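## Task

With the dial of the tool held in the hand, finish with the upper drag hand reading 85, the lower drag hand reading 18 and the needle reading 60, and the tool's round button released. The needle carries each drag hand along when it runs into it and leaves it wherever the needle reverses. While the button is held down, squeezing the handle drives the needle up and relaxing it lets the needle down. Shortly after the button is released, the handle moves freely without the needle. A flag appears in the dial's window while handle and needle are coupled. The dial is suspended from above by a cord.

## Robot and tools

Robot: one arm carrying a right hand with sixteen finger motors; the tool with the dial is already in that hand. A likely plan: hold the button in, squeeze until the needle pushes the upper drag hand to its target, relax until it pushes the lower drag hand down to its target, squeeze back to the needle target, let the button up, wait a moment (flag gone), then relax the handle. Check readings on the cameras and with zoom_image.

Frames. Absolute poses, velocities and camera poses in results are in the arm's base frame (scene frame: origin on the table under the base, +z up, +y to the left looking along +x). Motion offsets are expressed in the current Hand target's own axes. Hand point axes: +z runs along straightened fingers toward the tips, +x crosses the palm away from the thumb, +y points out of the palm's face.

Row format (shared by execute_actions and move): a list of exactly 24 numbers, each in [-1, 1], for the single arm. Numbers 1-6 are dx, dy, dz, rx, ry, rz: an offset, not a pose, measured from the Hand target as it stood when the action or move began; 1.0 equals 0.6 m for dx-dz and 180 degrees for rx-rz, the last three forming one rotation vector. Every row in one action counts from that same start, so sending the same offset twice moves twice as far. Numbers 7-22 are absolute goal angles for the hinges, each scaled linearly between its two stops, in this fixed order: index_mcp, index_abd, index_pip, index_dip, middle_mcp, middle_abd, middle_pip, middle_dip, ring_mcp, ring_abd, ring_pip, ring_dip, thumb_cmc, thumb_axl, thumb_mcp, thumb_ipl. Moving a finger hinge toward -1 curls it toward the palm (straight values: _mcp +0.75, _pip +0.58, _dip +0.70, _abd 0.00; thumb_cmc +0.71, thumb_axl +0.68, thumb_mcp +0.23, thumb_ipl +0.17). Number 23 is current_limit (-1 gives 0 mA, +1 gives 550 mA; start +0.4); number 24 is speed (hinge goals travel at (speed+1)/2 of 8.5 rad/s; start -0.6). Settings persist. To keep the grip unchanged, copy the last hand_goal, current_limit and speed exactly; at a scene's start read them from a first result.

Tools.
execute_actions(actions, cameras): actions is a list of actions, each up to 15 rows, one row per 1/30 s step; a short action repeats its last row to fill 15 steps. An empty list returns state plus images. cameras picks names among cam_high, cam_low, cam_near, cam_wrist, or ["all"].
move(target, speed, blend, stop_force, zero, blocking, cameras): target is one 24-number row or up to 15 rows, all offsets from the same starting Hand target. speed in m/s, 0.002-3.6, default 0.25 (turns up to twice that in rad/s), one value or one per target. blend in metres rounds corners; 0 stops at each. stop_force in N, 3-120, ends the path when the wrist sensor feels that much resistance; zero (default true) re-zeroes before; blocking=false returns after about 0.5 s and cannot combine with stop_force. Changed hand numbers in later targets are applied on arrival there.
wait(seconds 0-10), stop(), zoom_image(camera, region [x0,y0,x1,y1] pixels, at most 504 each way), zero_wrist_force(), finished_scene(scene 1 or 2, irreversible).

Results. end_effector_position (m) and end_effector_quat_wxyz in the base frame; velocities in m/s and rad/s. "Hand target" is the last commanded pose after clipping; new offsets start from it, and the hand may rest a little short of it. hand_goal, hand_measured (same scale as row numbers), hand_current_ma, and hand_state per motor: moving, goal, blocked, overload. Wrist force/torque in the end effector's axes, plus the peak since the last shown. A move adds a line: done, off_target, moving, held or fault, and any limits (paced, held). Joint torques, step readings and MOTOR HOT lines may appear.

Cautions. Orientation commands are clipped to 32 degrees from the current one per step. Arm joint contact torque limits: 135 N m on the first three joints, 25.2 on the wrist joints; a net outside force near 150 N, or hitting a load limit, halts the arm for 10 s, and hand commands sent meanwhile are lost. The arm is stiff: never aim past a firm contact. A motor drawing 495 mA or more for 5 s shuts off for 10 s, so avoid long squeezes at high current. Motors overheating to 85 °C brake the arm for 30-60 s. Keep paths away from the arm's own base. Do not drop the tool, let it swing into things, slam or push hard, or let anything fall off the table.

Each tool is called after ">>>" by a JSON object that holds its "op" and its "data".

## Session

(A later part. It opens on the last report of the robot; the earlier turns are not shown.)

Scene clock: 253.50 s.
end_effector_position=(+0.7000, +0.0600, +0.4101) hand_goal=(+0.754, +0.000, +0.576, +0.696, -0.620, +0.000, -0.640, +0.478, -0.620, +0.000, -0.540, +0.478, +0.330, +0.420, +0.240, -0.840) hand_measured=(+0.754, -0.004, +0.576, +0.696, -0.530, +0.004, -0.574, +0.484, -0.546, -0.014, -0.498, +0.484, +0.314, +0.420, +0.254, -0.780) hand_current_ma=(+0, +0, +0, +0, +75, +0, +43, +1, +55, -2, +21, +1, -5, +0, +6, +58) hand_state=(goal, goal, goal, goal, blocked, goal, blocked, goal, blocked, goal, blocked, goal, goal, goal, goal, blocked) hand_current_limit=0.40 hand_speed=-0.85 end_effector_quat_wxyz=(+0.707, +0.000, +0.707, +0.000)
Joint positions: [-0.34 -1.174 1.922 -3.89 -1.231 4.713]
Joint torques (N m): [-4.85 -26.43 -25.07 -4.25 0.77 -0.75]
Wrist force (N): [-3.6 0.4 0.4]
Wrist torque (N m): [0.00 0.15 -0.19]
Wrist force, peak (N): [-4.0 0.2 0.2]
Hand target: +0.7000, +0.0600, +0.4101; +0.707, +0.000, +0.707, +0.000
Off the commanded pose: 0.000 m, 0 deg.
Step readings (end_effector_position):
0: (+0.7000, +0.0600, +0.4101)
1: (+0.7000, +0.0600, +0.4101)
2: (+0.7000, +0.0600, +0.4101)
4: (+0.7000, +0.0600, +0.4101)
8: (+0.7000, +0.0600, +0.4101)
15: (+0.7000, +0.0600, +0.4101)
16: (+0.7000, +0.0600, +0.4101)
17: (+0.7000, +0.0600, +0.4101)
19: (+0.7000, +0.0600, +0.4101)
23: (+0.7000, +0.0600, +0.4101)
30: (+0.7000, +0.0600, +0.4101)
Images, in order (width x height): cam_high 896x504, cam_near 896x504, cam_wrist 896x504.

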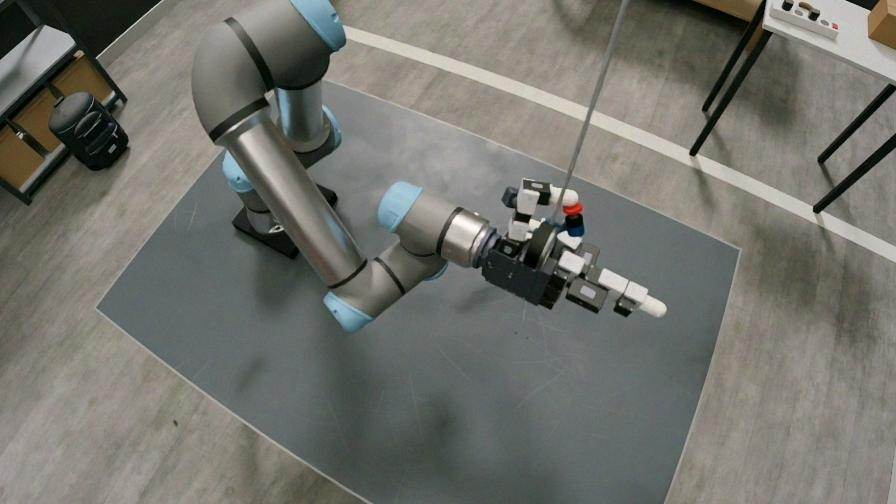

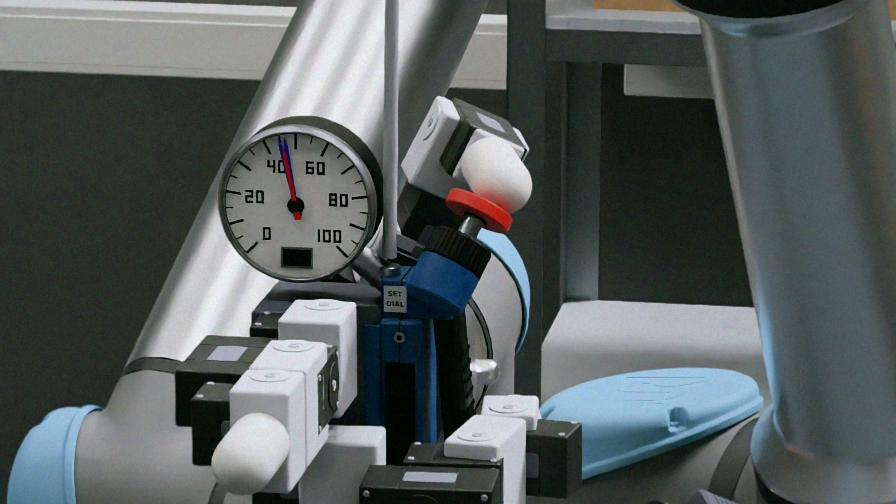

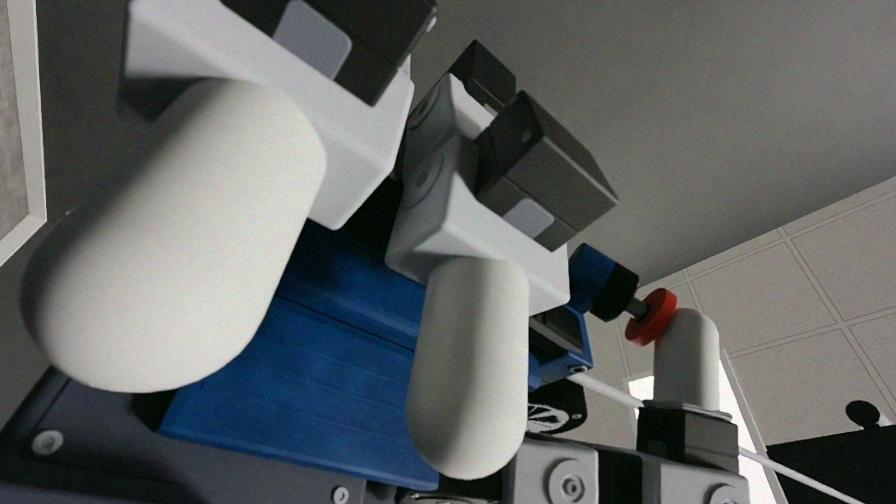

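>>> {"op": "execute_actions", "data": {"actions": [[[0,0,0,0,0,0,0.754,0,0.576,0.696,-0.62,0,-0.64,0.478,-0.62,0,-0.54,0.478,0.33,0.42,0.22,-0.92,0.4,-0.85]],[[0,0,0,0,0,0,0.754,0,0.576,0.696,-0.62,0,-0.64,0.478,-0.62,0,-0.54,0.478,0.33,0.42,0.20,-1.0,0.4,-0.85]]], "cameras": ["cam_near","cam_wrist"]}}

>>> {"op": "zoom_image", "data": {"camera": "cam_near", "region": [380, 90, 620, 290]}}

>>> {"op": "zoom_image", "data": {"camera": "cam_near", "region": [210, 110, 390, 290]}}

Scene clock: 262.43 s.
end_effector_position=(+0.7000, +0.0600, +0.4101) hand_goal=(+0.754, +0.000, +0.576, +0.696, -0.620, +0.000, -0.640, +0.478, -0.620, +0.000, -0.540, +0.478, +0.330, +0.420, +0.200, -1.000) hand_measured=(+0.754, -0.004, +0.576, +0.696, -0.530, +0.004, -0.574, +0.484, -0.546, -0.014, -0.498, +0.484, +0.328, +0.418, +0.254, -0.882) hand_current_ma=(+0, +0, +0, +0, +75, +0, +43, +1, +55, -2, +21, +1, +0, +0, +47, +167) hand_state=(goal, goal, goal, goal, blocked, goal, blocked, goal, blocked, goal, blocked, goal, goal, goal, blocked, blocked) hand_current_limit=0.40 hand_speed=-0.85 end_effector_quat_wxyz=(+0.707, +0.000, +0.707, +0.000)
Joint positions: [-0.34 -1.174 1.922 -3.89 -1.231 4.713]
Joint torques (N m): [-6.55 -24.74 -23.35 -4.22 0.9 -0.87]
Wrist force (N): [-3.6 0.1 0.3]
Wrist torque (N m): [-0.03 0.15 -0.19]
Wrist force, peak (N): [-4.2 0.1 0.0]
Hand target: +0.7000, +0.0600, +0.4101; +0.707, +0.000, +0.707, +0.000
Off the commanded pose: 0.000 m, 0 deg.
Step readings (end_effector_position):
0: (+0.7000, +0.0600, +0.4101)
1: (+0.7000, +0.0600, +0.4101)
2: (+0.7000, +0.0600, +0.4101)
4: (+0.7000, +0.0600, +0.4101)
8: (+0.7000, +0.0600, +0.4101)
15: (+0.7000, +0.0600, +0.4101)
16: (+0.7000, +0.0600, +0.4101)
17: (+0.7000, +0.0600, +0.4101)
19: (+0.7000, +0.0600, +0.4101)
23: (+0.7000, +0.0600, +0.4101)
30: (+0.7000, +0.0600, +0.4101)
Images, in order (width x height): cam_near 896x504, cam_wrist 896x504.

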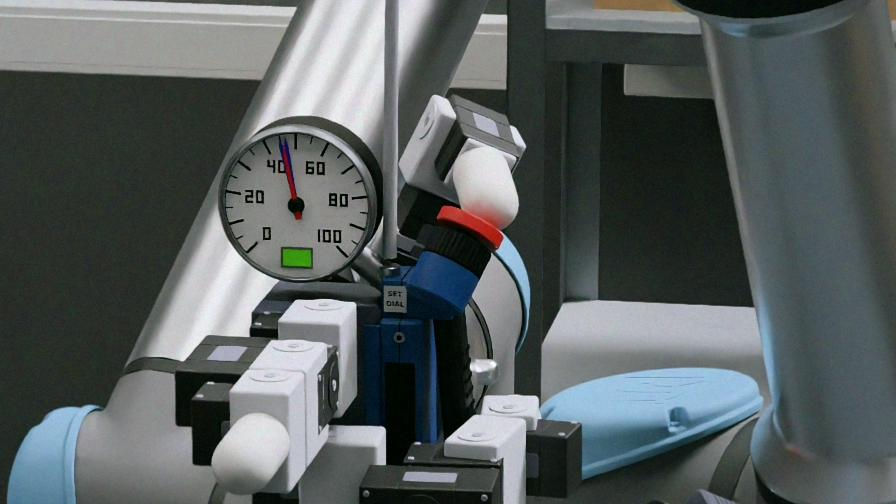

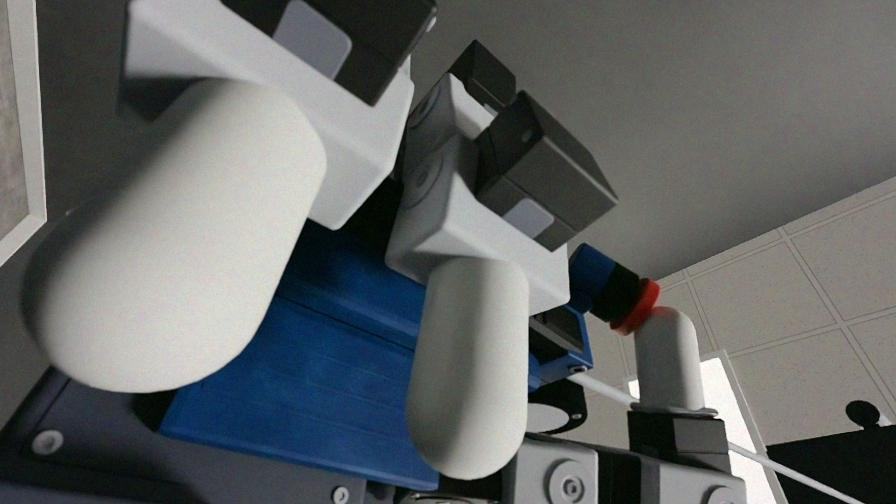

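Scaled by 2.100 from the camera's 896x504 image, which has a finer 1280x720 frame.

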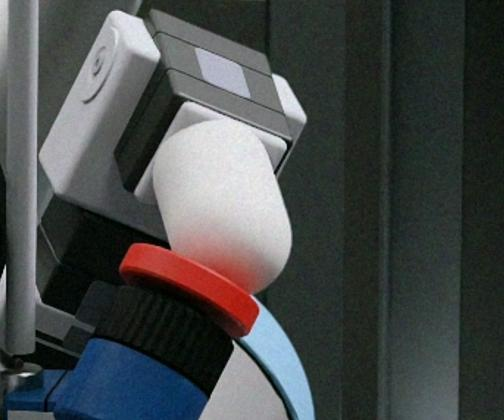

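Scaled by 2.800 from the camera's 896x504 image, which has a finer 1280x720 frame.

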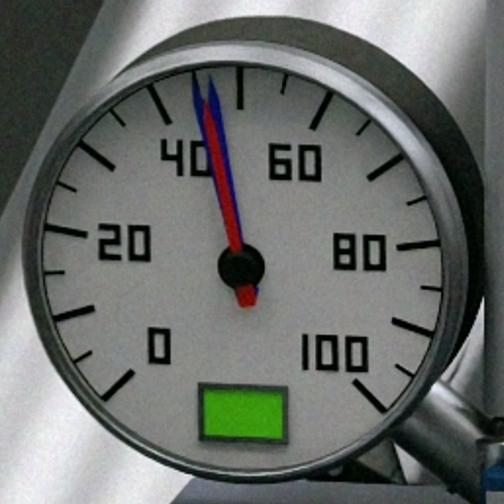

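>>> {"op": "execute_actions", "data": {"actions": [[[0,0,0,0,0,0,0.754,0,0.576,0.696,-0.70,0,-0.72,0.478,-0.70,0,-0.62,0.478,0.33,0.42,0.20,-1.0,0.4,-0.85]]], "cameras": ["cam_near"]}}

>>> {"op": "zoom_image", "data": {"camera": "cam_near", "region": [210, 110, 390, 290]}}

Scene clock: 268.97 s.
end_effector_position=(+0.7000, +0.0600, +0.4101) hand_goal=(+0.754, +0.000, +0.576, +0.696, -0.700, +0.000, -0.720, +0.478, -0.700, +0.000, -0.620, +0.478, +0.330, +0.420, +0.200, -1.000) hand_measured=(+0.754, -0.004, +0.576, +0.696, -0.602, +0.008, -0.634, +0.484, -0.634, -0.014, -0.580, +0.484, +0.328, +0.418, +0.254, -0.882) hand_current_ma=(+0, +0, +0, +0, +87, +1, +64, +1, +47, -2, +19, +1, +0, +0, +47, +167) hand_state=(goal, goal, goal, goal, blocked, goal, blocked, goal, blocked, goal, blocked, goal, goal, goal, blocked, blocked) hand_current_limit=0.40 hand_speed=-0.85 end_effector_quat_wxyz=(+0.707, +0.000, +0.707, +0.000)
Joint positions: [-0.34 -1.174 1.922 -3.89 -1.231 4.713]
Joint torques (N m): [-6.61 -25.59 -24.9 -4.28 0.75 -0.66]
Wrist force (N): [-3.7 0.2 0.2]
Wrist torque (N m): [0.01 0.17 -0.19]
Wrist force, peak (N): [-4.0 0.3 0.3]
Hand target: +0.7000, +0.0600, +0.4101; +0.707, +0.000, +0.707, +0.000
Off the commanded pose: 0.000 m, 0 deg.
Step readings (end_effector_position):
0: (+0.7000, +0.0600, +0.4101)
1: (+0.7000, +0.0600, +0.4101)
2: (+0.7000, +0.0600, +0.4101)
4: (+0.7000, +0.0600, +0.4101)
8: (+0.7000, +0.0600, +0.4101)
15: (+0.7000, +0.0600, +0.4101)
Images, in order (width x height): cam_near 896x504.

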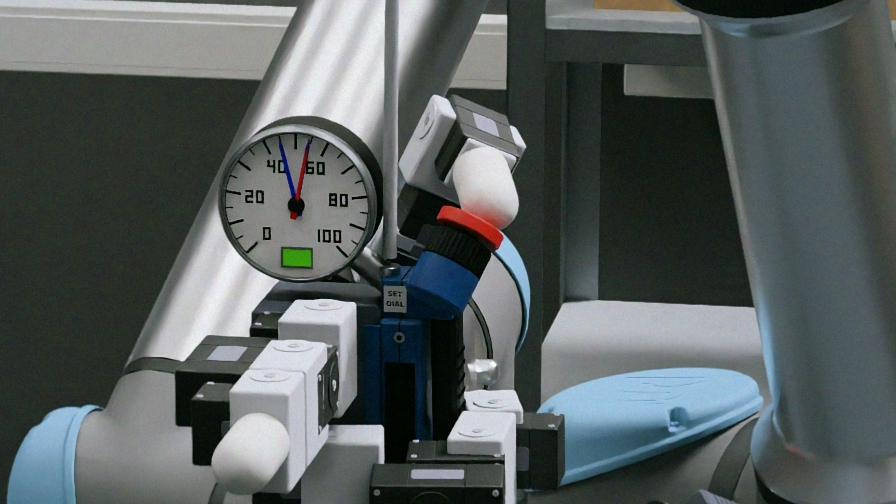

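Scaled by 2.800 from the camera's 896x504 image, which has a finer 1280x720 frame.

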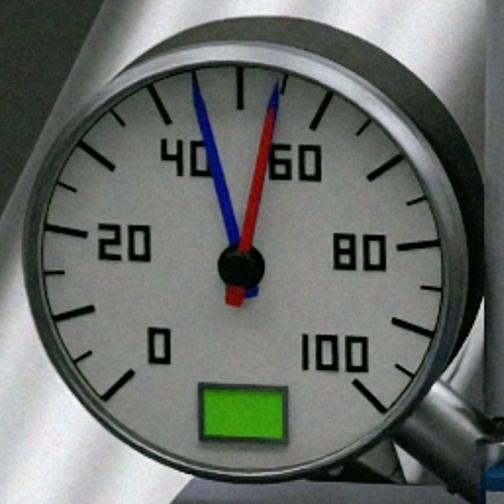

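>>> {"op": "execute_actions", "data": {"actions": [[[0,0,0,0,0,0,0.754,0,0.576,0.696,-0.82,0,-0.84,0.478,-0.82,0,-0.74,0.478,0.33,0.42,0.20,-1.0,0.4,-0.85]]], "cameras": ["cam_near"]}}

>>> {"op": "zoom_image", "data": {"camera": "cam_near", "region": [210, 110, 390, 290]}}

Scene clock: 276.47 s.
end_effector_position=(+0.7000, +0.0600, +0.4101) hand_goal=(+0.754, +0.000, +0.576, +0.696, -0.820, +0.000, -0.840, +0.478, -0.820, +0.000, -0.740, +0.478, +0.330, +0.420, +0.200, -1.000) hand_measured=(+0.754, -0.004, +0.576, +0.696, -0.614, +0.000, -0.650, +0.482, -0.654, -0.036, -0.616, +0.484, +0.328, +0.418, +0.254, -0.882) hand_current_ma=(+0, +0, +0, +0, +278, +0, +223, +1, +196, -9, +114, +1, +0, +0, +47, +167) hand_state=(goal, goal, goal, goal, blocked, goal, blocked, goal, blocked, blocked, blocked, goal, goal, goal, blocked, blocked) hand_current_limit=0.40 hand_speed=-0.85 end_effector_quat_wxyz=(+0.707, +0.000, +0.707, +0.000)
Joint positions: [-0.34 -1.174 1.922 -3.89 -1.231 4.713]
Joint torques (N m): [-6.18 -25.38 -24.96 -4.16 1.03 -0.8]
Wrist force (N): [-3.7 0.2 0.0]
Wrist torque (N m): [0.02 0.16 -0.19]
Wrist force, peak (N): [-4.1 0.2 0.3]
Hand target: +0.7000, +0.0600, +0.4101; +0.707, +0.000, +0.707, +0.000
Off the commanded pose: 0.000 m, 0 deg.
Step readings (end_effector_position):
0: (+0.7000, +0.0600, +0.4101)
1: (+0.7000, +0.0600, +0.4101)
2: (+0.7000, +0.0600, +0.4101)
4: (+0.7000, +0.0600, +0.4101)
8: (+0.7000, +0.0600, +0.4101)
15: (+0.7000, +0.0600, +0.4101)
Images, in order (width x height): cam_near 896x504.

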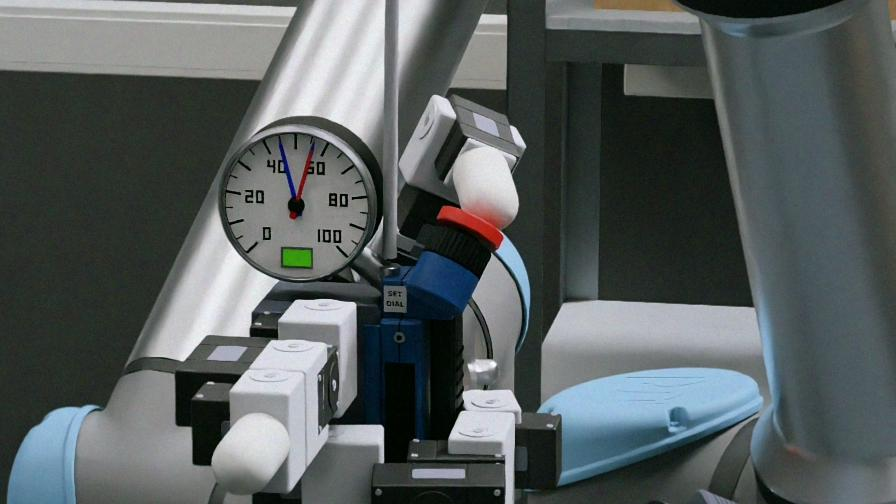

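Scaled by 2.800 from the camera's 896x504 image, which has a finer 1280x720 frame.

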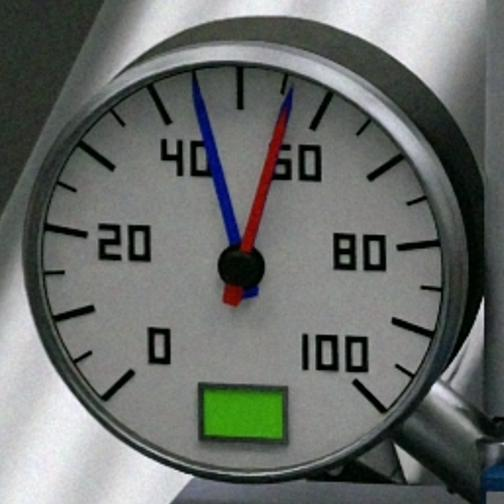

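>>> {"op": "execute_actions", "data": {"actions": [[[0,0,0,0,0,0,0.754,0,0.576,0.696,-0.70,0,-0.72,0.478,-0.70,0,-0.62,0.478,0.33,0.42,0.25,-0.72,0.4,-0.7]],[[0,0,0,0,0,0,0.754,0,0.576,0.696,-0.70,0,-0.72,0.478,-0.70,0,-0.62,0.478,0.33,0.42,0.25,-0.72,0.4,-0.7]]], "cameras": ["cam_near"]}}

>>> {"op": "zoom_image", "data": {"camera": "cam_near", "region": [210, 90, 560, 290]}}

Scene clock: 296.63 s.
end_effector_position=(+0.7000, +0.0600, +0.4101) hand_goal=(+0.754, +0.000, +0.576, +0.696, -0.700, +0.000, -0.720, +0.478, -0.700, +0.000, -0.620, +0.478, +0.330, +0.420, +0.250, -0.720) hand_measured=(+0.754, -0.004, +0.576, +0.696, -0.614, +0.002, -0.646, +0.482, -0.654, -0.036, -0.600, +0.484, +0.328, +0.416, +0.252, -0.728) hand_current_ma=(+0, +0, +0, +0, +71, +0, +51, +1, +26, -9, +7, +1, +0, -1, +0, -3) hand_state=(goal, goal, goal, goal, blocked, goal, blocked, goal, blocked, blocked, blocked, goal, goal, goal, goal, goal) hand_current_limit=0.40 hand_speed=-0.70 end_effector_quat_wxyz=(+0.707, +0.000, +0.707, +0.000)
Joint positions: [-0.34 -1.174 1.922 -3.89 -1.231 4.713]
Joint torques (N m): [-5.98 -25.22 -23.14 -4.01 0.99 -0.86]
Wrist force (N): [-3.6 0.3 0.1]
Wrist torque (N m): [0.02 0.15 -0.18]
Wrist force, peak (N): [-4.1 0.1 0.4]
Hand target: +0.7000, +0.0600, +0.4101; +0.707, +0.000, +0.707, +0.000
Off the commanded pose: 0.000 m, 0 deg.
Step readings (end_effector_position):
0: (+0.7000, +0.0600, +0.4101)
1: (+0.7000, +0.0600, +0.4101)
2: (+0.7000, +0.0600, +0.4101)
4: (+0.7000, +0.0600, +0.4101)
8: (+0.7000, +0.0600, +0.4101)
15: (+0.7000, +0.0600, +0.4101)
16: (+0.7000, +0.0600, +0.4101)
17: (+0.7000, +0.0600, +0.4101)
19: (+0.7000, +0.0600, +0.4101)
23: (+0.7000, +0.0600, +0.4101)
30: (+0.7000, +0.0600, +0.4101)
Images, in order (width x height): cam_near 896x504.

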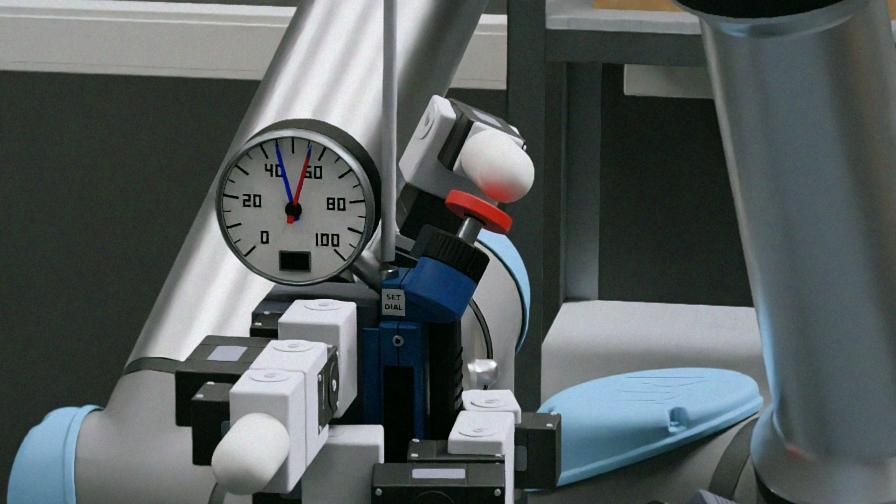

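Scaled by 1.440 from the camera's 896x504 image, which has a finer 1280x720 frame.

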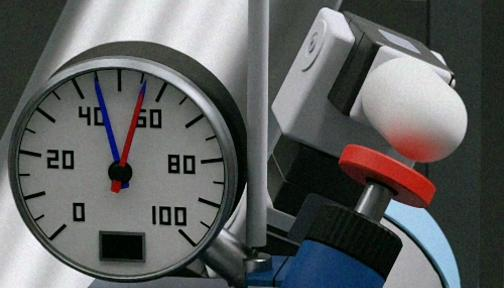

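>>> {"op": "execute_actions", "data": {"actions": [[[0,0,0,0,0,0,0.754,0,0.576,0.696,-0.51,0,-0.52,0.478,-0.51,0,-0.41,0.478,0.33,0.42,0.25,-0.72,0.4,-0.85]]], "cameras": ["cam_near","cam_wrist"]}}

>>> {"op": "zoom_image", "data": {"camera": "cam_near", "region": [210, 90, 560, 290]}}

Scene clock: 302.43 s.
end_effector_position=(+0.7000, +0.0600, +0.4101) hand_goal=(+0.754, +0.000, +0.576, +0.696, -0.510, +0.000, -0.520, +0.478, -0.510, +0.000, -0.410, +0.478, +0.330, +0.420, +0.250, -0.720) hand_measured=(+0.754, -0.004, +0.576, +0.696, -0.504, +0.002, -0.514, +0.482, -0.510, -0.024, -0.414, +0.484, +0.328, +0.416, +0.252, -0.728) hand_current_ma=(+0, +0, +0, +0, +1, +0, +1, +1, +0, -5, +0, +1, +0, -1, +0, -3) hand_state=(goal, goal, goal, goal, goal, goal, goal, goal, goal, blocked, goal, goal, goal, goal, goal, goal) hand_current_limit=0.40 hand_speed=-0.85 end_effector_quat_wxyz=(+0.707, +0.000, +0.707, +0.000)
Joint positions: [-0.34 -1.174 1.922 -3.89 -1.231 4.713]
Joint torques (N m): [-6.19 -24.35 -24.79 -4.31 0.93 -0.84]
Wrist force (N): [-3.5 0.1 0.0]
Wrist torque (N m): [0.00 0.19 -0.19]
Wrist force, peak (N): [-4.2 0.0 0.0]
Hand target: +0.7000, +0.0600, +0.4101; +0.707, +0.000, +0.707, +0.000
Off the commanded pose: 0.000 m, 0 deg.
Step readings (end_effector_position):
0: (+0.7000, +0.0600, +0.4101)
1: (+0.7000, +0.0600, +0.4101)
2: (+0.7000, +0.0600, +0.4101)
4: (+0.7000, +0.0600, +0.4101)
8: (+0.7000, +0.0600, +0.4101)
15: (+0.7000, +0.0600, +0.4101)
Images, in order (width x height): cam_near 896x504, cam_wrist 896x504.

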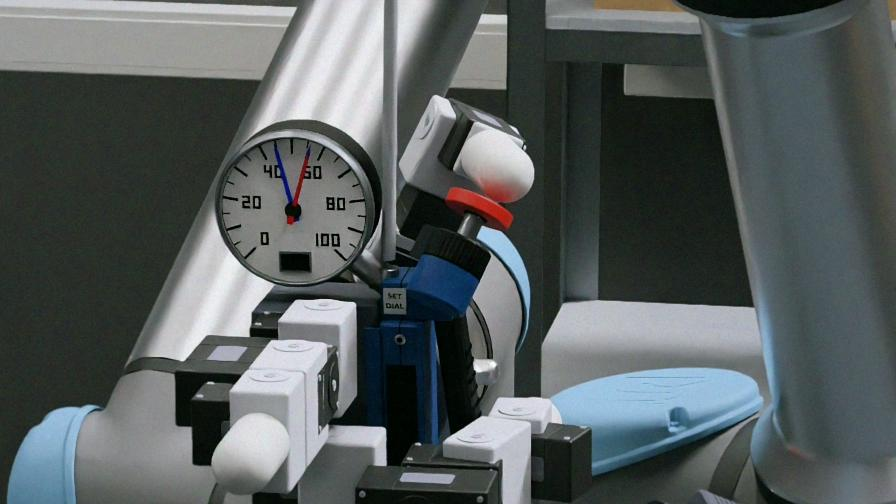

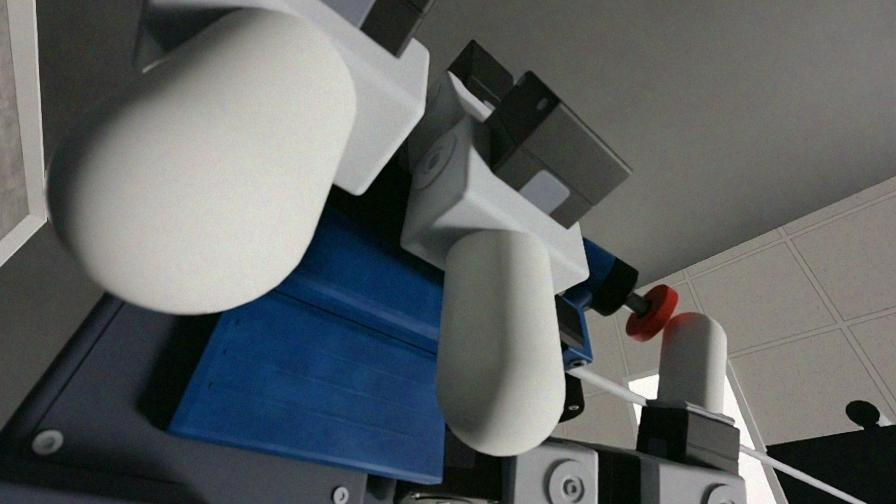

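Scaled by 1.440 from the camera's 896x504 image, which has a finer 1280x720 frame.

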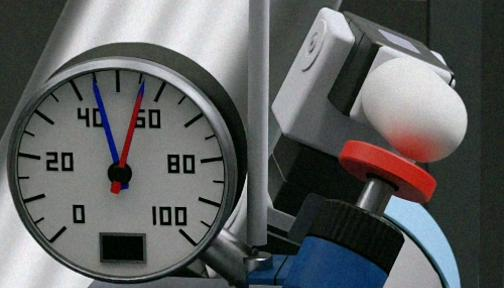

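>>> {"op": "execute_actions", "data": {"actions": [[[0,0,0,0,0,0,0.754,0,0.576,0.696,-0.46,0,-0.47,0.478,-0.46,0,-0.36,0.478,0.33,0.42,0.25,-0.74,0.4,-0.85]]], "cameras": ["cam_near","cam_wrist"]}}

>>> {"op": "zoom_image", "data": {"camera": "cam_near", "region": [210, 90, 560, 490]}}

Scene clock: 307.67 s.
end_effector_position=(+0.7000, +0.0600, +0.4101) hand_goal=(+0.754, +0.000, +0.576, +0.696, -0.460, +0.000, -0.470, +0.478, -0.460, +0.000, -0.360, +0.478, +0.330, +0.420, +0.250, -0.740) hand_measured=(+0.754, -0.004, +0.576, +0.696, -0.462, +0.002, -0.474, +0.482, -0.464, -0.024, -0.366, +0.484, +0.328, +0.416, +0.252, -0.738) hand_current_ma=(+0, +0, +0, +0, +0, +0, -1, +1, -1, -5, -1, +1, +0, -1, +0, +0) hand_state=(goal, goal, goal, goal, goal, goal, goal, goal, goal, blocked, goal, goal, goal, goal, goal, goal) hand_current_limit=0.40 hand_speed=-0.85 end_effector_quat_wxyz=(+0.707, +0.000, +0.707, +0.000)
Joint positions: [-0.34 -1.174 1.922 -3.89 -1.231 4.713]
Joint torques (N m): [-6.56 -25.44 -25.06 -4.14 0.88 -0.86]
Wrist force (N): [-3.3 0.2 0.0]
Wrist torque (N m): [0.02 0.17 -0.18]
Wrist force, peak (N): [-3.8 0.2 0.0]
Hand target: +0.7000, +0.0600, +0.4101; +0.707, +0.000, +0.707, +0.000
Off the commanded pose: 0.000 m, 0 deg.
Step readings (end_effector_position):
0: (+0.7000, +0.0600, +0.4101)
1: (+0.7000, +0.0600, +0.4101)
2: (+0.7000, +0.0600, +0.4101)
4: (+0.7000, +0.0600, +0.4101)
8: (+0.7000, +0.0600, +0.4101)
15: (+0.7000, +0.0600, +0.4101)
Images, in order (width x height): cam_near 896x504, cam_wrist 896x504.

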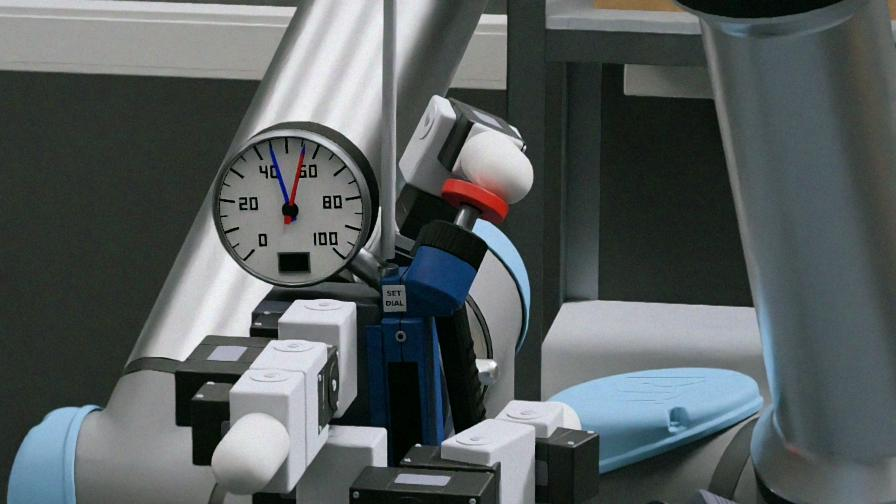

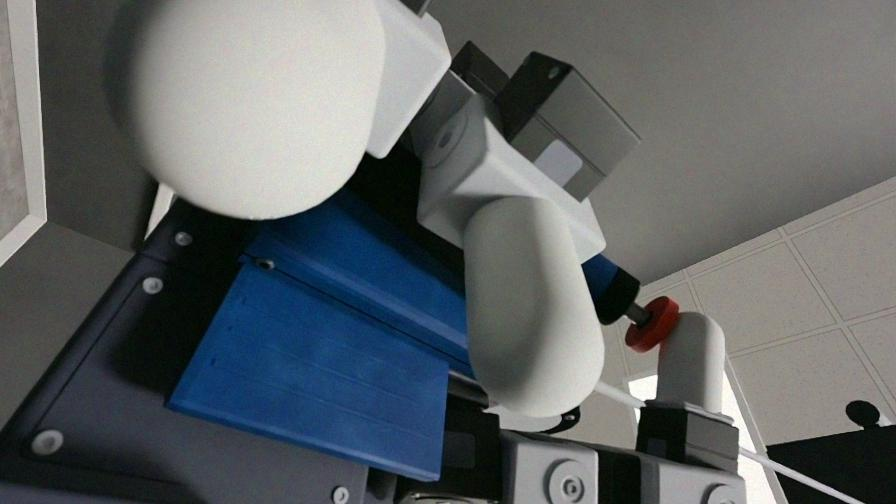

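Scaled by 1.260 from the camera's 896x504 image, which has a finer 1280x720 frame.

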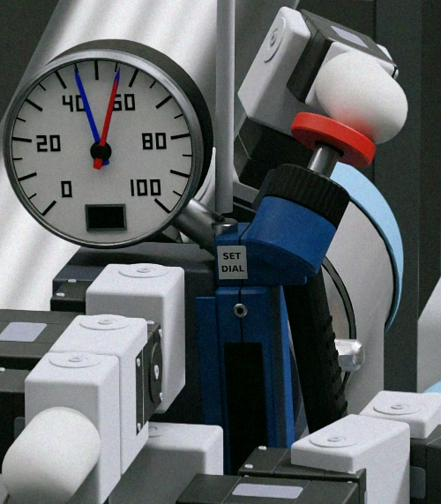

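>>> {"op": "execute_actions", "data": {"actions": [[[0,0,0,0,0,0,0.754,0,0.576,0.696,-0.49,0,-0.50,0.478,-0.49,0,-0.39,0.478,0.33,0.42,0.25,-0.78,0.4,-0.85]],[[0,0,0,0,0,0,0.754,0,0.576,0.696,-0.49,0,-0.50,0.478,-0.49,0,-0.39,0.478,0.33,0.42,0.20,-1.0,0.4,-0.85]],[[0,0,0,0,0,0,0.754,0,0.576,0.696,-0.49,0,-0.50,0.478,-0.49,0,-0.39,0.478,0.33,0.42,0.20,-1.0,0.4,-0.85]]], "cameras": ["cam_near","cam_wrist"]}}

>>> {"op": "zoom_image", "data": {"camera": "cam_near", "region": [210, 90, 560, 490]}}

Scene clock: 319.50 s.
end_effector_position=(+0.7000, +0.0600, +0.4101) hand_goal=(+0.754, +0.000, +0.576, +0.696, -0.490, +0.000, -0.500, +0.478, -0.490, +0.000, -0.390, +0.478, +0.330, +0.420, +0.200, -1.000) hand_measured=(+0.754, -0.004, +0.576, +0.696, -0.484, +0.000, -0.494, +0.482, -0.486, -0.024, -0.386, +0.484, +0.324, +0.414, +0.238, -0.884) hand_current_ma=(+0, +0, +0, +0, +1, +0, +1, +1, +1, -5, +1, +1, -1, -2, +26, +163) hand_state=(goal, goal, goal, goal, goal, goal, goal, goal, goal, blocked, goal, goal, goal, goal, blocked, blocked) hand_current_limit=0.40 hand_speed=-0.85 end_effector_quat_wxyz=(+0.707, +0.000, +0.707, +0.000)
Joint positions: [-0.34 -1.174 1.922 -3.89 -1.231 4.713]
Joint torques (N m): [-6.28 -26.24 -24.37 -4.42 0.93 -0.76]
Wrist force (N): [-3.7 0.0 0.1]
Wrist torque (N m): [-0.01 0.19 -0.21]
Wrist force, peak (N): [-4.2 0.3 0.0]
Hand target: +0.7000, +0.0600, +0.4101; +0.707, +0.000, +0.707, +0.000
Off the commanded pose: 0.000 m, 0 deg.
Step readings (end_effector_position):
0: (+0.7000, +0.0600, +0.4101)
1: (+0.7000, +0.0600, +0.4101)
2: (+0.7000, +0.0600, +0.4101)
4: (+0.7000, +0.0600, +0.4101)
8: (+0.7000, +0.0600, +0.4101)
15: (+0.7000, +0.0600, +0.4101)
16: (+0.7000, +0.0600, +0.4101)
17: (+0.7000, +0.0600, +0.4101)
19: (+0.7000, +0.0600, +0.4101)
23: (+0.7000, +0.0600, +0.4101)
30: (+0.7000, +0.0600, +0.4101)
31: (+0.7000, +0.0600, +0.4101)
32: (+0.7000, +0.0600, +0.4101)
34: (+0.7000, +0.0600, +0.4101)
38: (+0.7000, +0.0600, +0.4101)
45: (+0.7000, +0.0600, +0.4101)
Images, in order (width x height): cam_near 896x504, cam_wrist 896x504.

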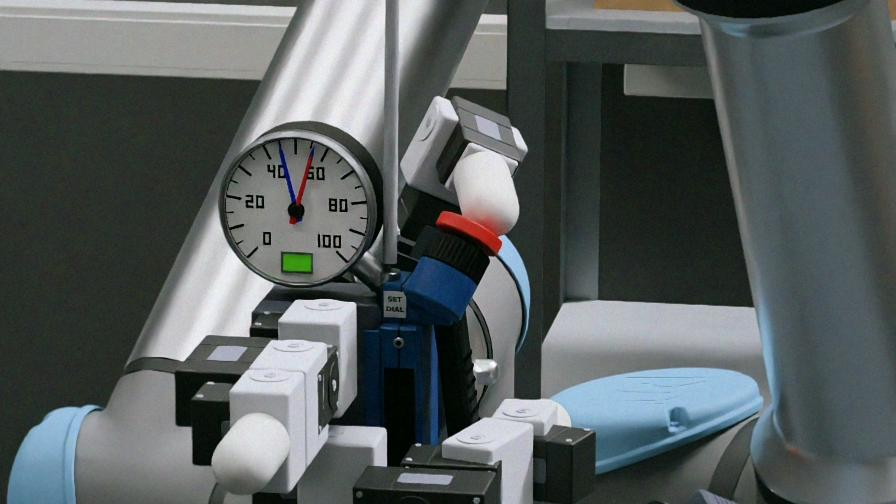

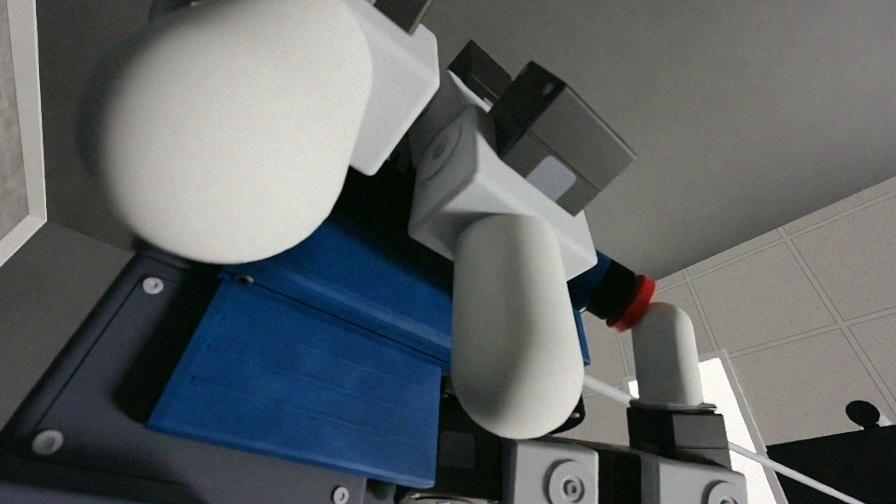

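Scaled by 1.260 from the camera's 896x504 image, which has a finer 1280x720 frame.

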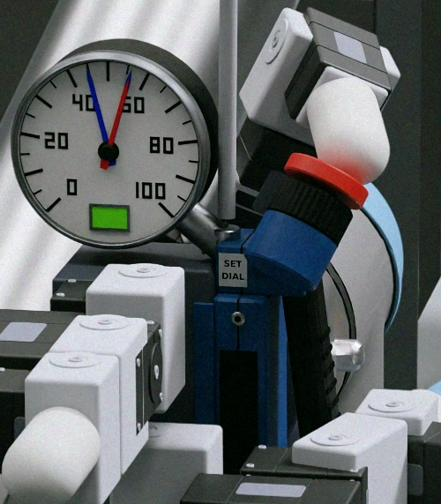

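>>> {"op": "execute_actions", "data": {"actions": [[[0,0,0,0,0,0,0.754,0,0.576,0.696,-0.74,0,-0.76,0.478,-0.74,0,-0.66,0.478,0.33,0.42,0.20,-1.0,0.4,-0.85]]], "cameras": ["cam_near"]}}

>>> {"op": "zoom_image", "data": {"camera": "cam_near", "region": [210, 110, 390, 290]}}

Scene clock: 327.03 s.
end_effector_position=(+0.7000, +0.0600, +0.4101) hand_goal=(+0.754, +0.000, +0.576, +0.696, -0.740, +0.000, -0.760, +0.478, -0.740, +0.000, -0.660, +0.478, +0.330, +0.420, +0.200, -1.000) hand_measured=(+0.754, -0.004, +0.576, +0.696, -0.612, +0.000, -0.648, +0.482, -0.656, -0.026, -0.600, +0.484, +0.322, +0.410, +0.240, -0.886) hand_current_ma=(+0, +0, +0, +0, +133, +0, +96, +1, +68, -5, +35, +1, -1, -3, +29, +157) hand_state=(goal, goal, goal, goal, blocked, goal, blocked, goal, blocked, blocked, blocked, goal, goal, goal, blocked, blocked) hand_current_limit=0.40 hand_speed=-0.85 end_effector_quat_wxyz=(+0.707, +0.000, +0.707, +0.000)
Joint positions: [-0.34 -1.174 1.922 -3.89 -1.231 4.713]
Joint torques (N m): [-5.51 -26.61 -23.23 -4.03 0.97 -0.69]
Wrist force (N): [-3.7 0.3 0.2]
Wrist torque (N m): [0.01 0.15 -0.18]
Wrist force, peak (N): [-4.4 0.3 0.0]
Hand target: +0.7000, +0.0600, +0.4101; +0.707, +0.000, +0.707, +0.000
Off the commanded pose: 0.000 m, 0 deg.
Step readings (end_effector_position):
0: (+0.7000, +0.0600, +0.4101)
1: (+0.7000, +0.0600, +0.4101)
2: (+0.7000, +0.0600, +0.4101)
4: (+0.7000, +0.0600, +0.4101)
8: (+0.7000, +0.0600, +0.4101)
15: (+0.7000, +0.0600, +0.4101)
Images, in order (width x height): cam_near 896x504.

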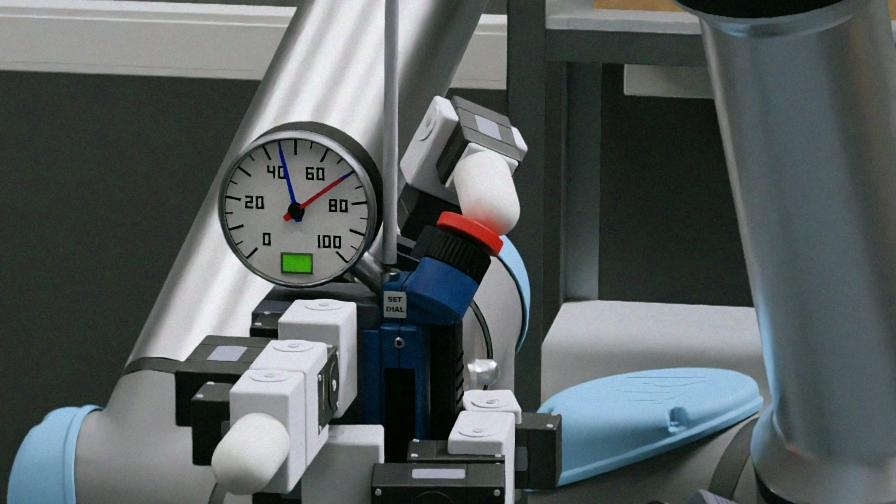

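Scaled by 2.800 from the camera's 896x504 image, which has a finer 1280x720 frame.

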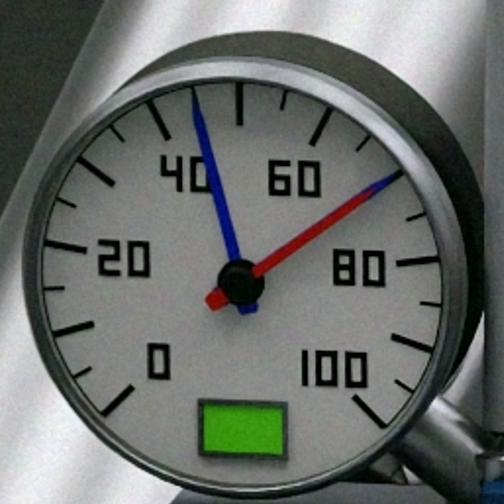

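>>> {"op": "execute_actions", "data": {"actions": [[[0,0,0,0,0,0,0.754,0,0.576,0.696,-0.68,0,-0.70,0.478,-0.68,0,-0.61,0.478,0.33,0.42,0.25,-0.74,0.4,-0.7]],[[0,0,0,0,0,0,0.754,0,0.576,0.696,-0.68,0,-0.70,0.478,-0.68,0,-0.61,0.478,0.33,0.42,0.25,-0.74,0.4,-0.7]],[[0,0,0,0,0,0,0.754,0,0.576,0.696,-0.68,0,-0.70,0.478,-0.68,0,-0.61,0.478,0.33,0.42,0.25,-0.74,0.4,-0.7]],[[0,0,0,0,0,0,0.754,0,0.576,0.696,-0.465,0,-0.475,0.478,-0.465,0,-0.365,0.478,0.33,0.42,0.25,-0.76,0.4,-0.8]],[[0,0,0,0,0,0,0.754,0,0.576,0.696,-0.465,0,-0.475,0.478,-0.465,0,-0.365,0.478,0.33,0.42,0.25,-0.76,0.4,-0.8]]], "cameras": ["cam_near"]}}

>>> {"op": "zoom_image", "data": {"camera": "cam_near", "region": [210, 90, 560, 490]}}

Scene clock: 342.73 s.
end_effector_position=(+0.7000, +0.0600, +0.4101) hand_goal=(+0.754, +0.000, +0.576, +0.696, -0.464, +0.000, -0.474, +0.478, -0.464, +0.000, -0.364, +0.478, +0.330, +0.420, +0.250, -0.760) hand_measured=(+0.754, -0.004, +0.576, +0.696, -0.464, +0.000, -0.476, +0.482, -0.468, -0.024, -0.368, +0.484, +0.322, +0.416, +0.252, -0.758) hand_current_ma=(+0, +0, +0, +0, +0, +0, +0, +1, +0, -5, -1, +1, -2, -1, +0, +0) hand_state=(goal, goal, goal, goal, goal, goal, goal, goal, goal, blocked, goal, goal, goal, goal, goal, goal) hand_current_limit=0.40 hand_speed=-0.80 end_effector_quat_wxyz=(+0.707, +0.000, +0.707, +0.000)
Joint positions: [-0.34 -1.174 1.922 -3.89 -1.231 4.713]
Joint torques (N m): [-5.4 -25.16 -23.19 -3.99 1.04 -0.85]
Wrist force (N): [-3.5 0.3 0.2]
Wrist torque (N m): [0.01 0.17 -0.19]
Wrist force, peak (N): [-4.2 0.1 -0.1]
Hand target: +0.7000, +0.0600, +0.4101; +0.707, +0.000, +0.707, +0.000
Off the commanded pose: 0.000 m, 0 deg.
Step readings (end_effector_position):
0: (+0.7000, +0.0600, +0.4101)
1: (+0.7000, +0.0600, +0.4101)
2: (+0.7000, +0.0600, +0.4101)
4: (+0.7000, +0.0600, +0.4101)
8: (+0.7000, +0.0600, +0.4101)
15: (+0.7000, +0.0600, +0.4101)
16: (+0.7000, +0.0600, +0.4101)
17: (+0.7000, +0.0600, +0.4101)
19: (+0.7000, +0.0600, +0.4101)
23: (+0.7000, +0.0600, +0.4101)
30: (+0.7000, +0.0600, +0.4101)
31: (+0.7000, +0.0600, +0.4101)
32: (+0.7000, +0.0600, +0.4101)
34: (+0.7000, +0.0600, +0.4101)
38: (+0.7000, +0.0600, +0.4101)
45: (+0.7000, +0.0600, +0.4101)
46: (+0.7000, +0.0600, +0.4101)
47: (+0.7000, +0.0600, +0.4101)
49: (+0.7000, +0.0600, +0.4101)
53: (+0.7000, +0.0600, +0.4101)
60: (+0.7000, +0.0600, +0.4101)
61: (+0.7000, +0.0600, +0.4101)
62: (+0.7000, +0.0600, +0.4101)
64: (+0.7000, +0.0600, +0.4101)
68: (+0.7000, +0.0600, +0.4101)
75: (+0.7000, +0.0600, +0.4101)
Images, in order (width x height): cam_near 896x504.

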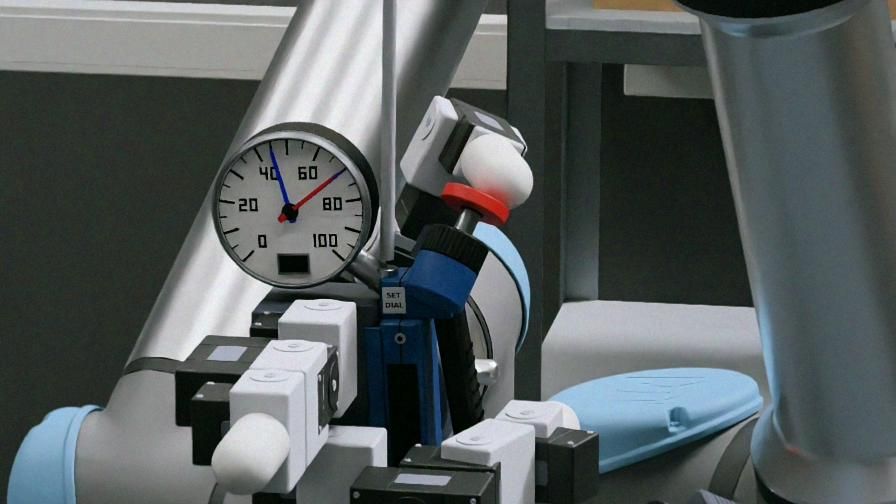

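Scaled by 1.260 from the camera's 896x504 image, which has a finer 1280x720 frame.

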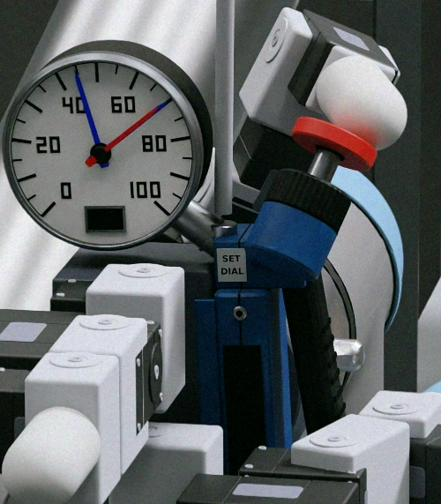

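>>> {"op": "execute_actions", "data": {"actions": [[[0,0,0,0,0,0,0.754,0,0.576,0.696,-0.475,0,-0.485,0.478,-0.475,0,-0.375,0.478,0.33,0.42,0.20,-1.0,0.4,-0.85]],[[0,0,0,0,0,0,0.754,0,0.576,0.696,-0.475,0,-0.485,0.478,-0.475,0,-0.375,0.478,0.33,0.42,0.20,-1.0,0.4,-0.85]],[[0,0,0,0,0,0,0.754,0,0.576,0.696,-0.66,0,-0.68,0.478,-0.66,0,-0.59,0.478,0.33,0.42,0.20,-1.0,0.4,-0.9]],[[0,0,0,0,0,0,0.754,0,0.576,0.696,-0.66,0,-0.68,0.478,-0.66,0,-0.59,0.478,0.33,0.42,0.20,-1.0,0.4,-0.9]]], "cameras": ["cam_near"]}}

>>> {"op": "zoom_image", "data": {"camera": "cam_near", "region": [210, 110, 390, 290]}}

Scene clock: 350.23 s.
end_effector_position=(+0.7000, +0.0600, +0.4101) hand_goal=(+0.754, +0.000, +0.576, +0.696, -0.660, +0.000, -0.680, +0.478, -0.660, +0.000, -0.590, +0.478, +0.330, +0.420, +0.200, -1.000) hand_measured=(+0.754, -0.004, +0.576, +0.696, -0.562, +0.008, -0.612, +0.482, -0.586, -0.024, -0.546, +0.484, +0.322, +0.412, +0.232, -0.892) hand_current_ma=(+0, +0, +0, +0, +87, +1, +45, +1, +56, -5, +22, +1, -2, -2, +21, +145) hand_state=(goal, goal, goal, goal, blocked, goal, blocked, goal, blocked, blocked, blocked, goal, goal, goal, blocked, blocked) hand_current_limit=0.40 hand_speed=-0.90 end_effector_quat_wxyz=(+0.707, +0.000, +0.707, +0.000)
Joint positions: [-0.34 -1.174 1.922 -3.89 -1.231 4.713]
Joint torques (N m): [-5.76 -26.6 -24.2 -4.09 1.02 -0.76]
Wrist force (N): [-3.9 0.4 0.3]
Wrist torque (N m): [0.01 0.19 -0.21]
Wrist force, peak (N): [-4.1 -0.1 0.2]
Hand target: +0.7000, +0.0600, +0.4101; +0.707, +0.000, +0.707, +0.000
Off the commanded pose: 0.000 m, 0 deg.
Step readings (end_effector_position):
0: (+0.7000, +0.0600, +0.4101)
1: (+0.7000, +0.0600, +0.4101)
2: (+0.7000, +0.0600, +0.4101)
4: (+0.7000, +0.0600, +0.4101)
8: (+0.7000, +0.0600, +0.4101)
15: (+0.7000, +0.0600, +0.4101)
16: (+0.7000, +0.0600, +0.4101)
17: (+0.7000, +0.0600, +0.4101)
19: (+0.7000, +0.0600, +0.4101)
23: (+0.7000, +0.0600, +0.4101)
30: (+0.7000, +0.0600, +0.4101)
31: (+0.7000, +0.0600, +0.4101)
32: (+0.7000, +0.0600, +0.4101)
34: (+0.7000, +0.0600, +0.4101)
38: (+0.7000, +0.0600, +0.4101)
45: (+0.7000, +0.0600, +0.4101)
46: (+0.7000, +0.0600, +0.4101)
47: (+0.7000, +0.0600, +0.4101)
49: (+0.7000, +0.0600, +0.4101)
53: (+0.7000, +0.0600, +0.4101)
60: (+0.7000, +0.0600, +0.4101)
Images, in order (width x height): cam_near 896x504.

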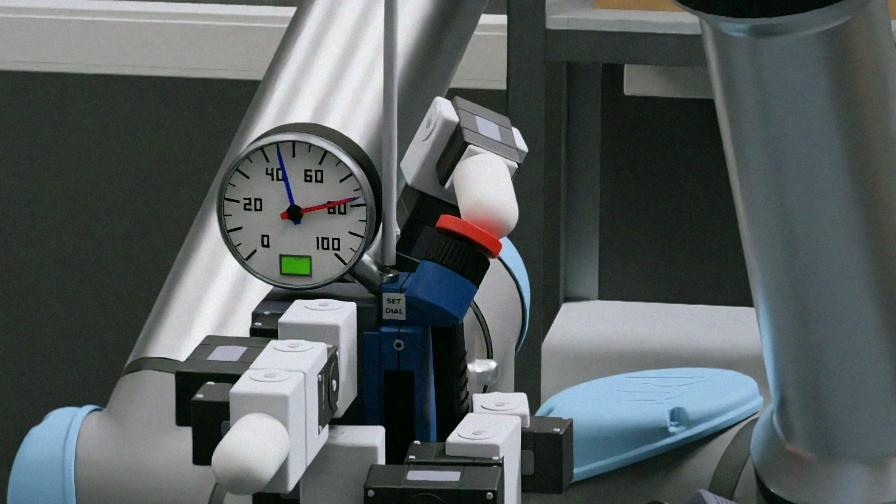

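Scaled by 2.800 from the camera's 896x504 image, which has a finer 1280x720 frame.

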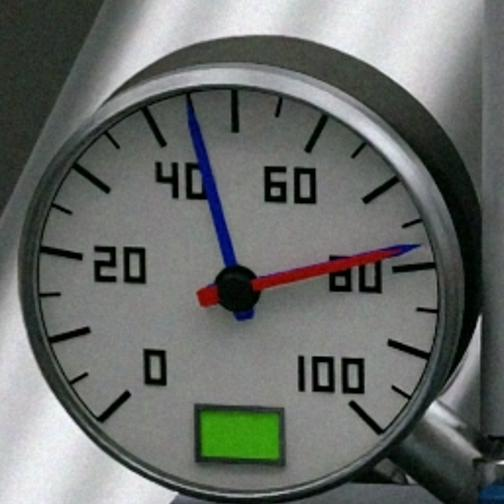

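>>> {"op": "execute_actions", "data": {"actions": [[[0,0,0,0,0,0,0.754,0,0.576,0.696,-0.70,0,-0.72,0.478,-0.70,0,-0.62,0.478,0.33,0.42,0.20,-1.0,0.4,-0.93]]], "cameras": ["cam_near"]}}

>>> {"op": "zoom_image", "data": {"camera": "cam_near", "region": [210, 110, 390, 290]}}

Scene clock: 357.43 s.
end_effector_position=(+0.7000, +0.0600, +0.4101) hand_goal=(+0.754, +0.000, +0.576, +0.696, -0.700, +0.000, -0.720, +0.478, -0.700, +0.000, -0.620, +0.478, +0.330, +0.420, +0.200, -1.000) hand_measured=(+0.754, -0.004, +0.576, +0.696, -0.600, +0.010, -0.638, +0.482, -0.634, -0.024, -0.580, +0.484, +0.322, +0.412, +0.232, -0.892) hand_current_ma=(+0, +0, +0, +0, +89, +1, +60, +1, +46, -5, +19, +1, -2, -2, +21, +145) hand_state=(goal, goal, goal, goal, blocked, goal, blocked, goal, blocked, blocked, blocked, goal, goal, goal, blocked, blocked) hand_current_limit=0.40 hand_speed=-0.93 end_effector_quat_wxyz=(+0.707, +0.000, +0.707, +0.000)
Joint positions: [-0.34 -1.174 1.922 -3.89 -1.231 4.713]
Joint torques (N m): [-6.03 -25.97 -23.58 -4.19 1.12 -1.23]
Wrist force (N): [-3.7 0.1 0.1]
Wrist torque (N m): [-0.01 0.15 -0.18]
Wrist force, peak (N): [-4.2 0.1 0.1]
Hand target: +0.7000, +0.0600, +0.4101; +0.707, +0.000, +0.707, +0.000
Off the commanded pose: 0.000 m, 0 deg.
Step readings (end_effector_position):
0: (+0.7000, +0.0600, +0.4101)
1: (+0.7000, +0.0600, +0.4101)
2: (+0.7000, +0.0600, +0.4101)
4: (+0.7000, +0.0600, +0.4101)
8: (+0.7000, +0.0600, +0.4101)
15: (+0.7000, +0.0600, +0.4101)
Images, in order (width x height): cam_near 896x504.

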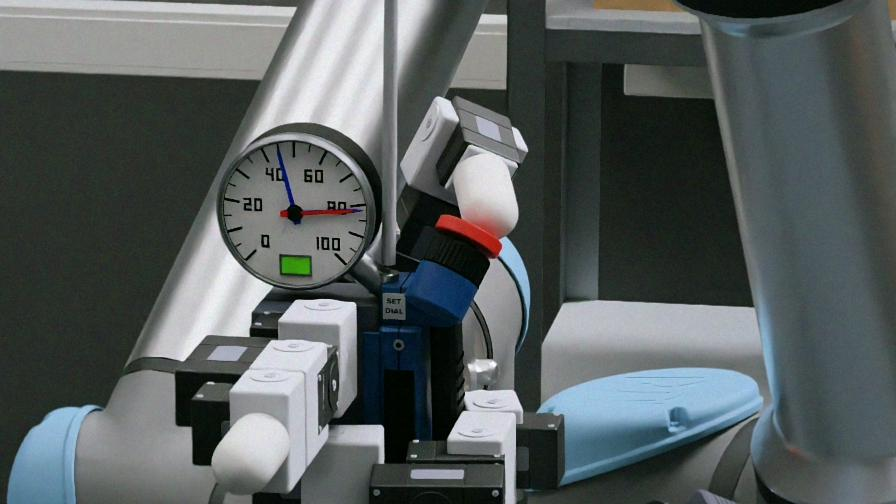

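Scaled by 2.800 from the camera's 896x504 image, which has a finer 1280x720 frame.

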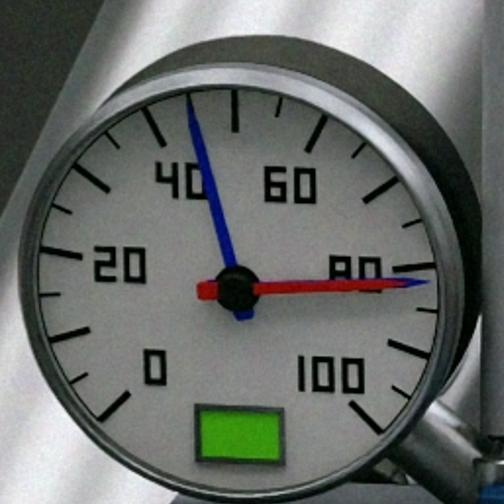

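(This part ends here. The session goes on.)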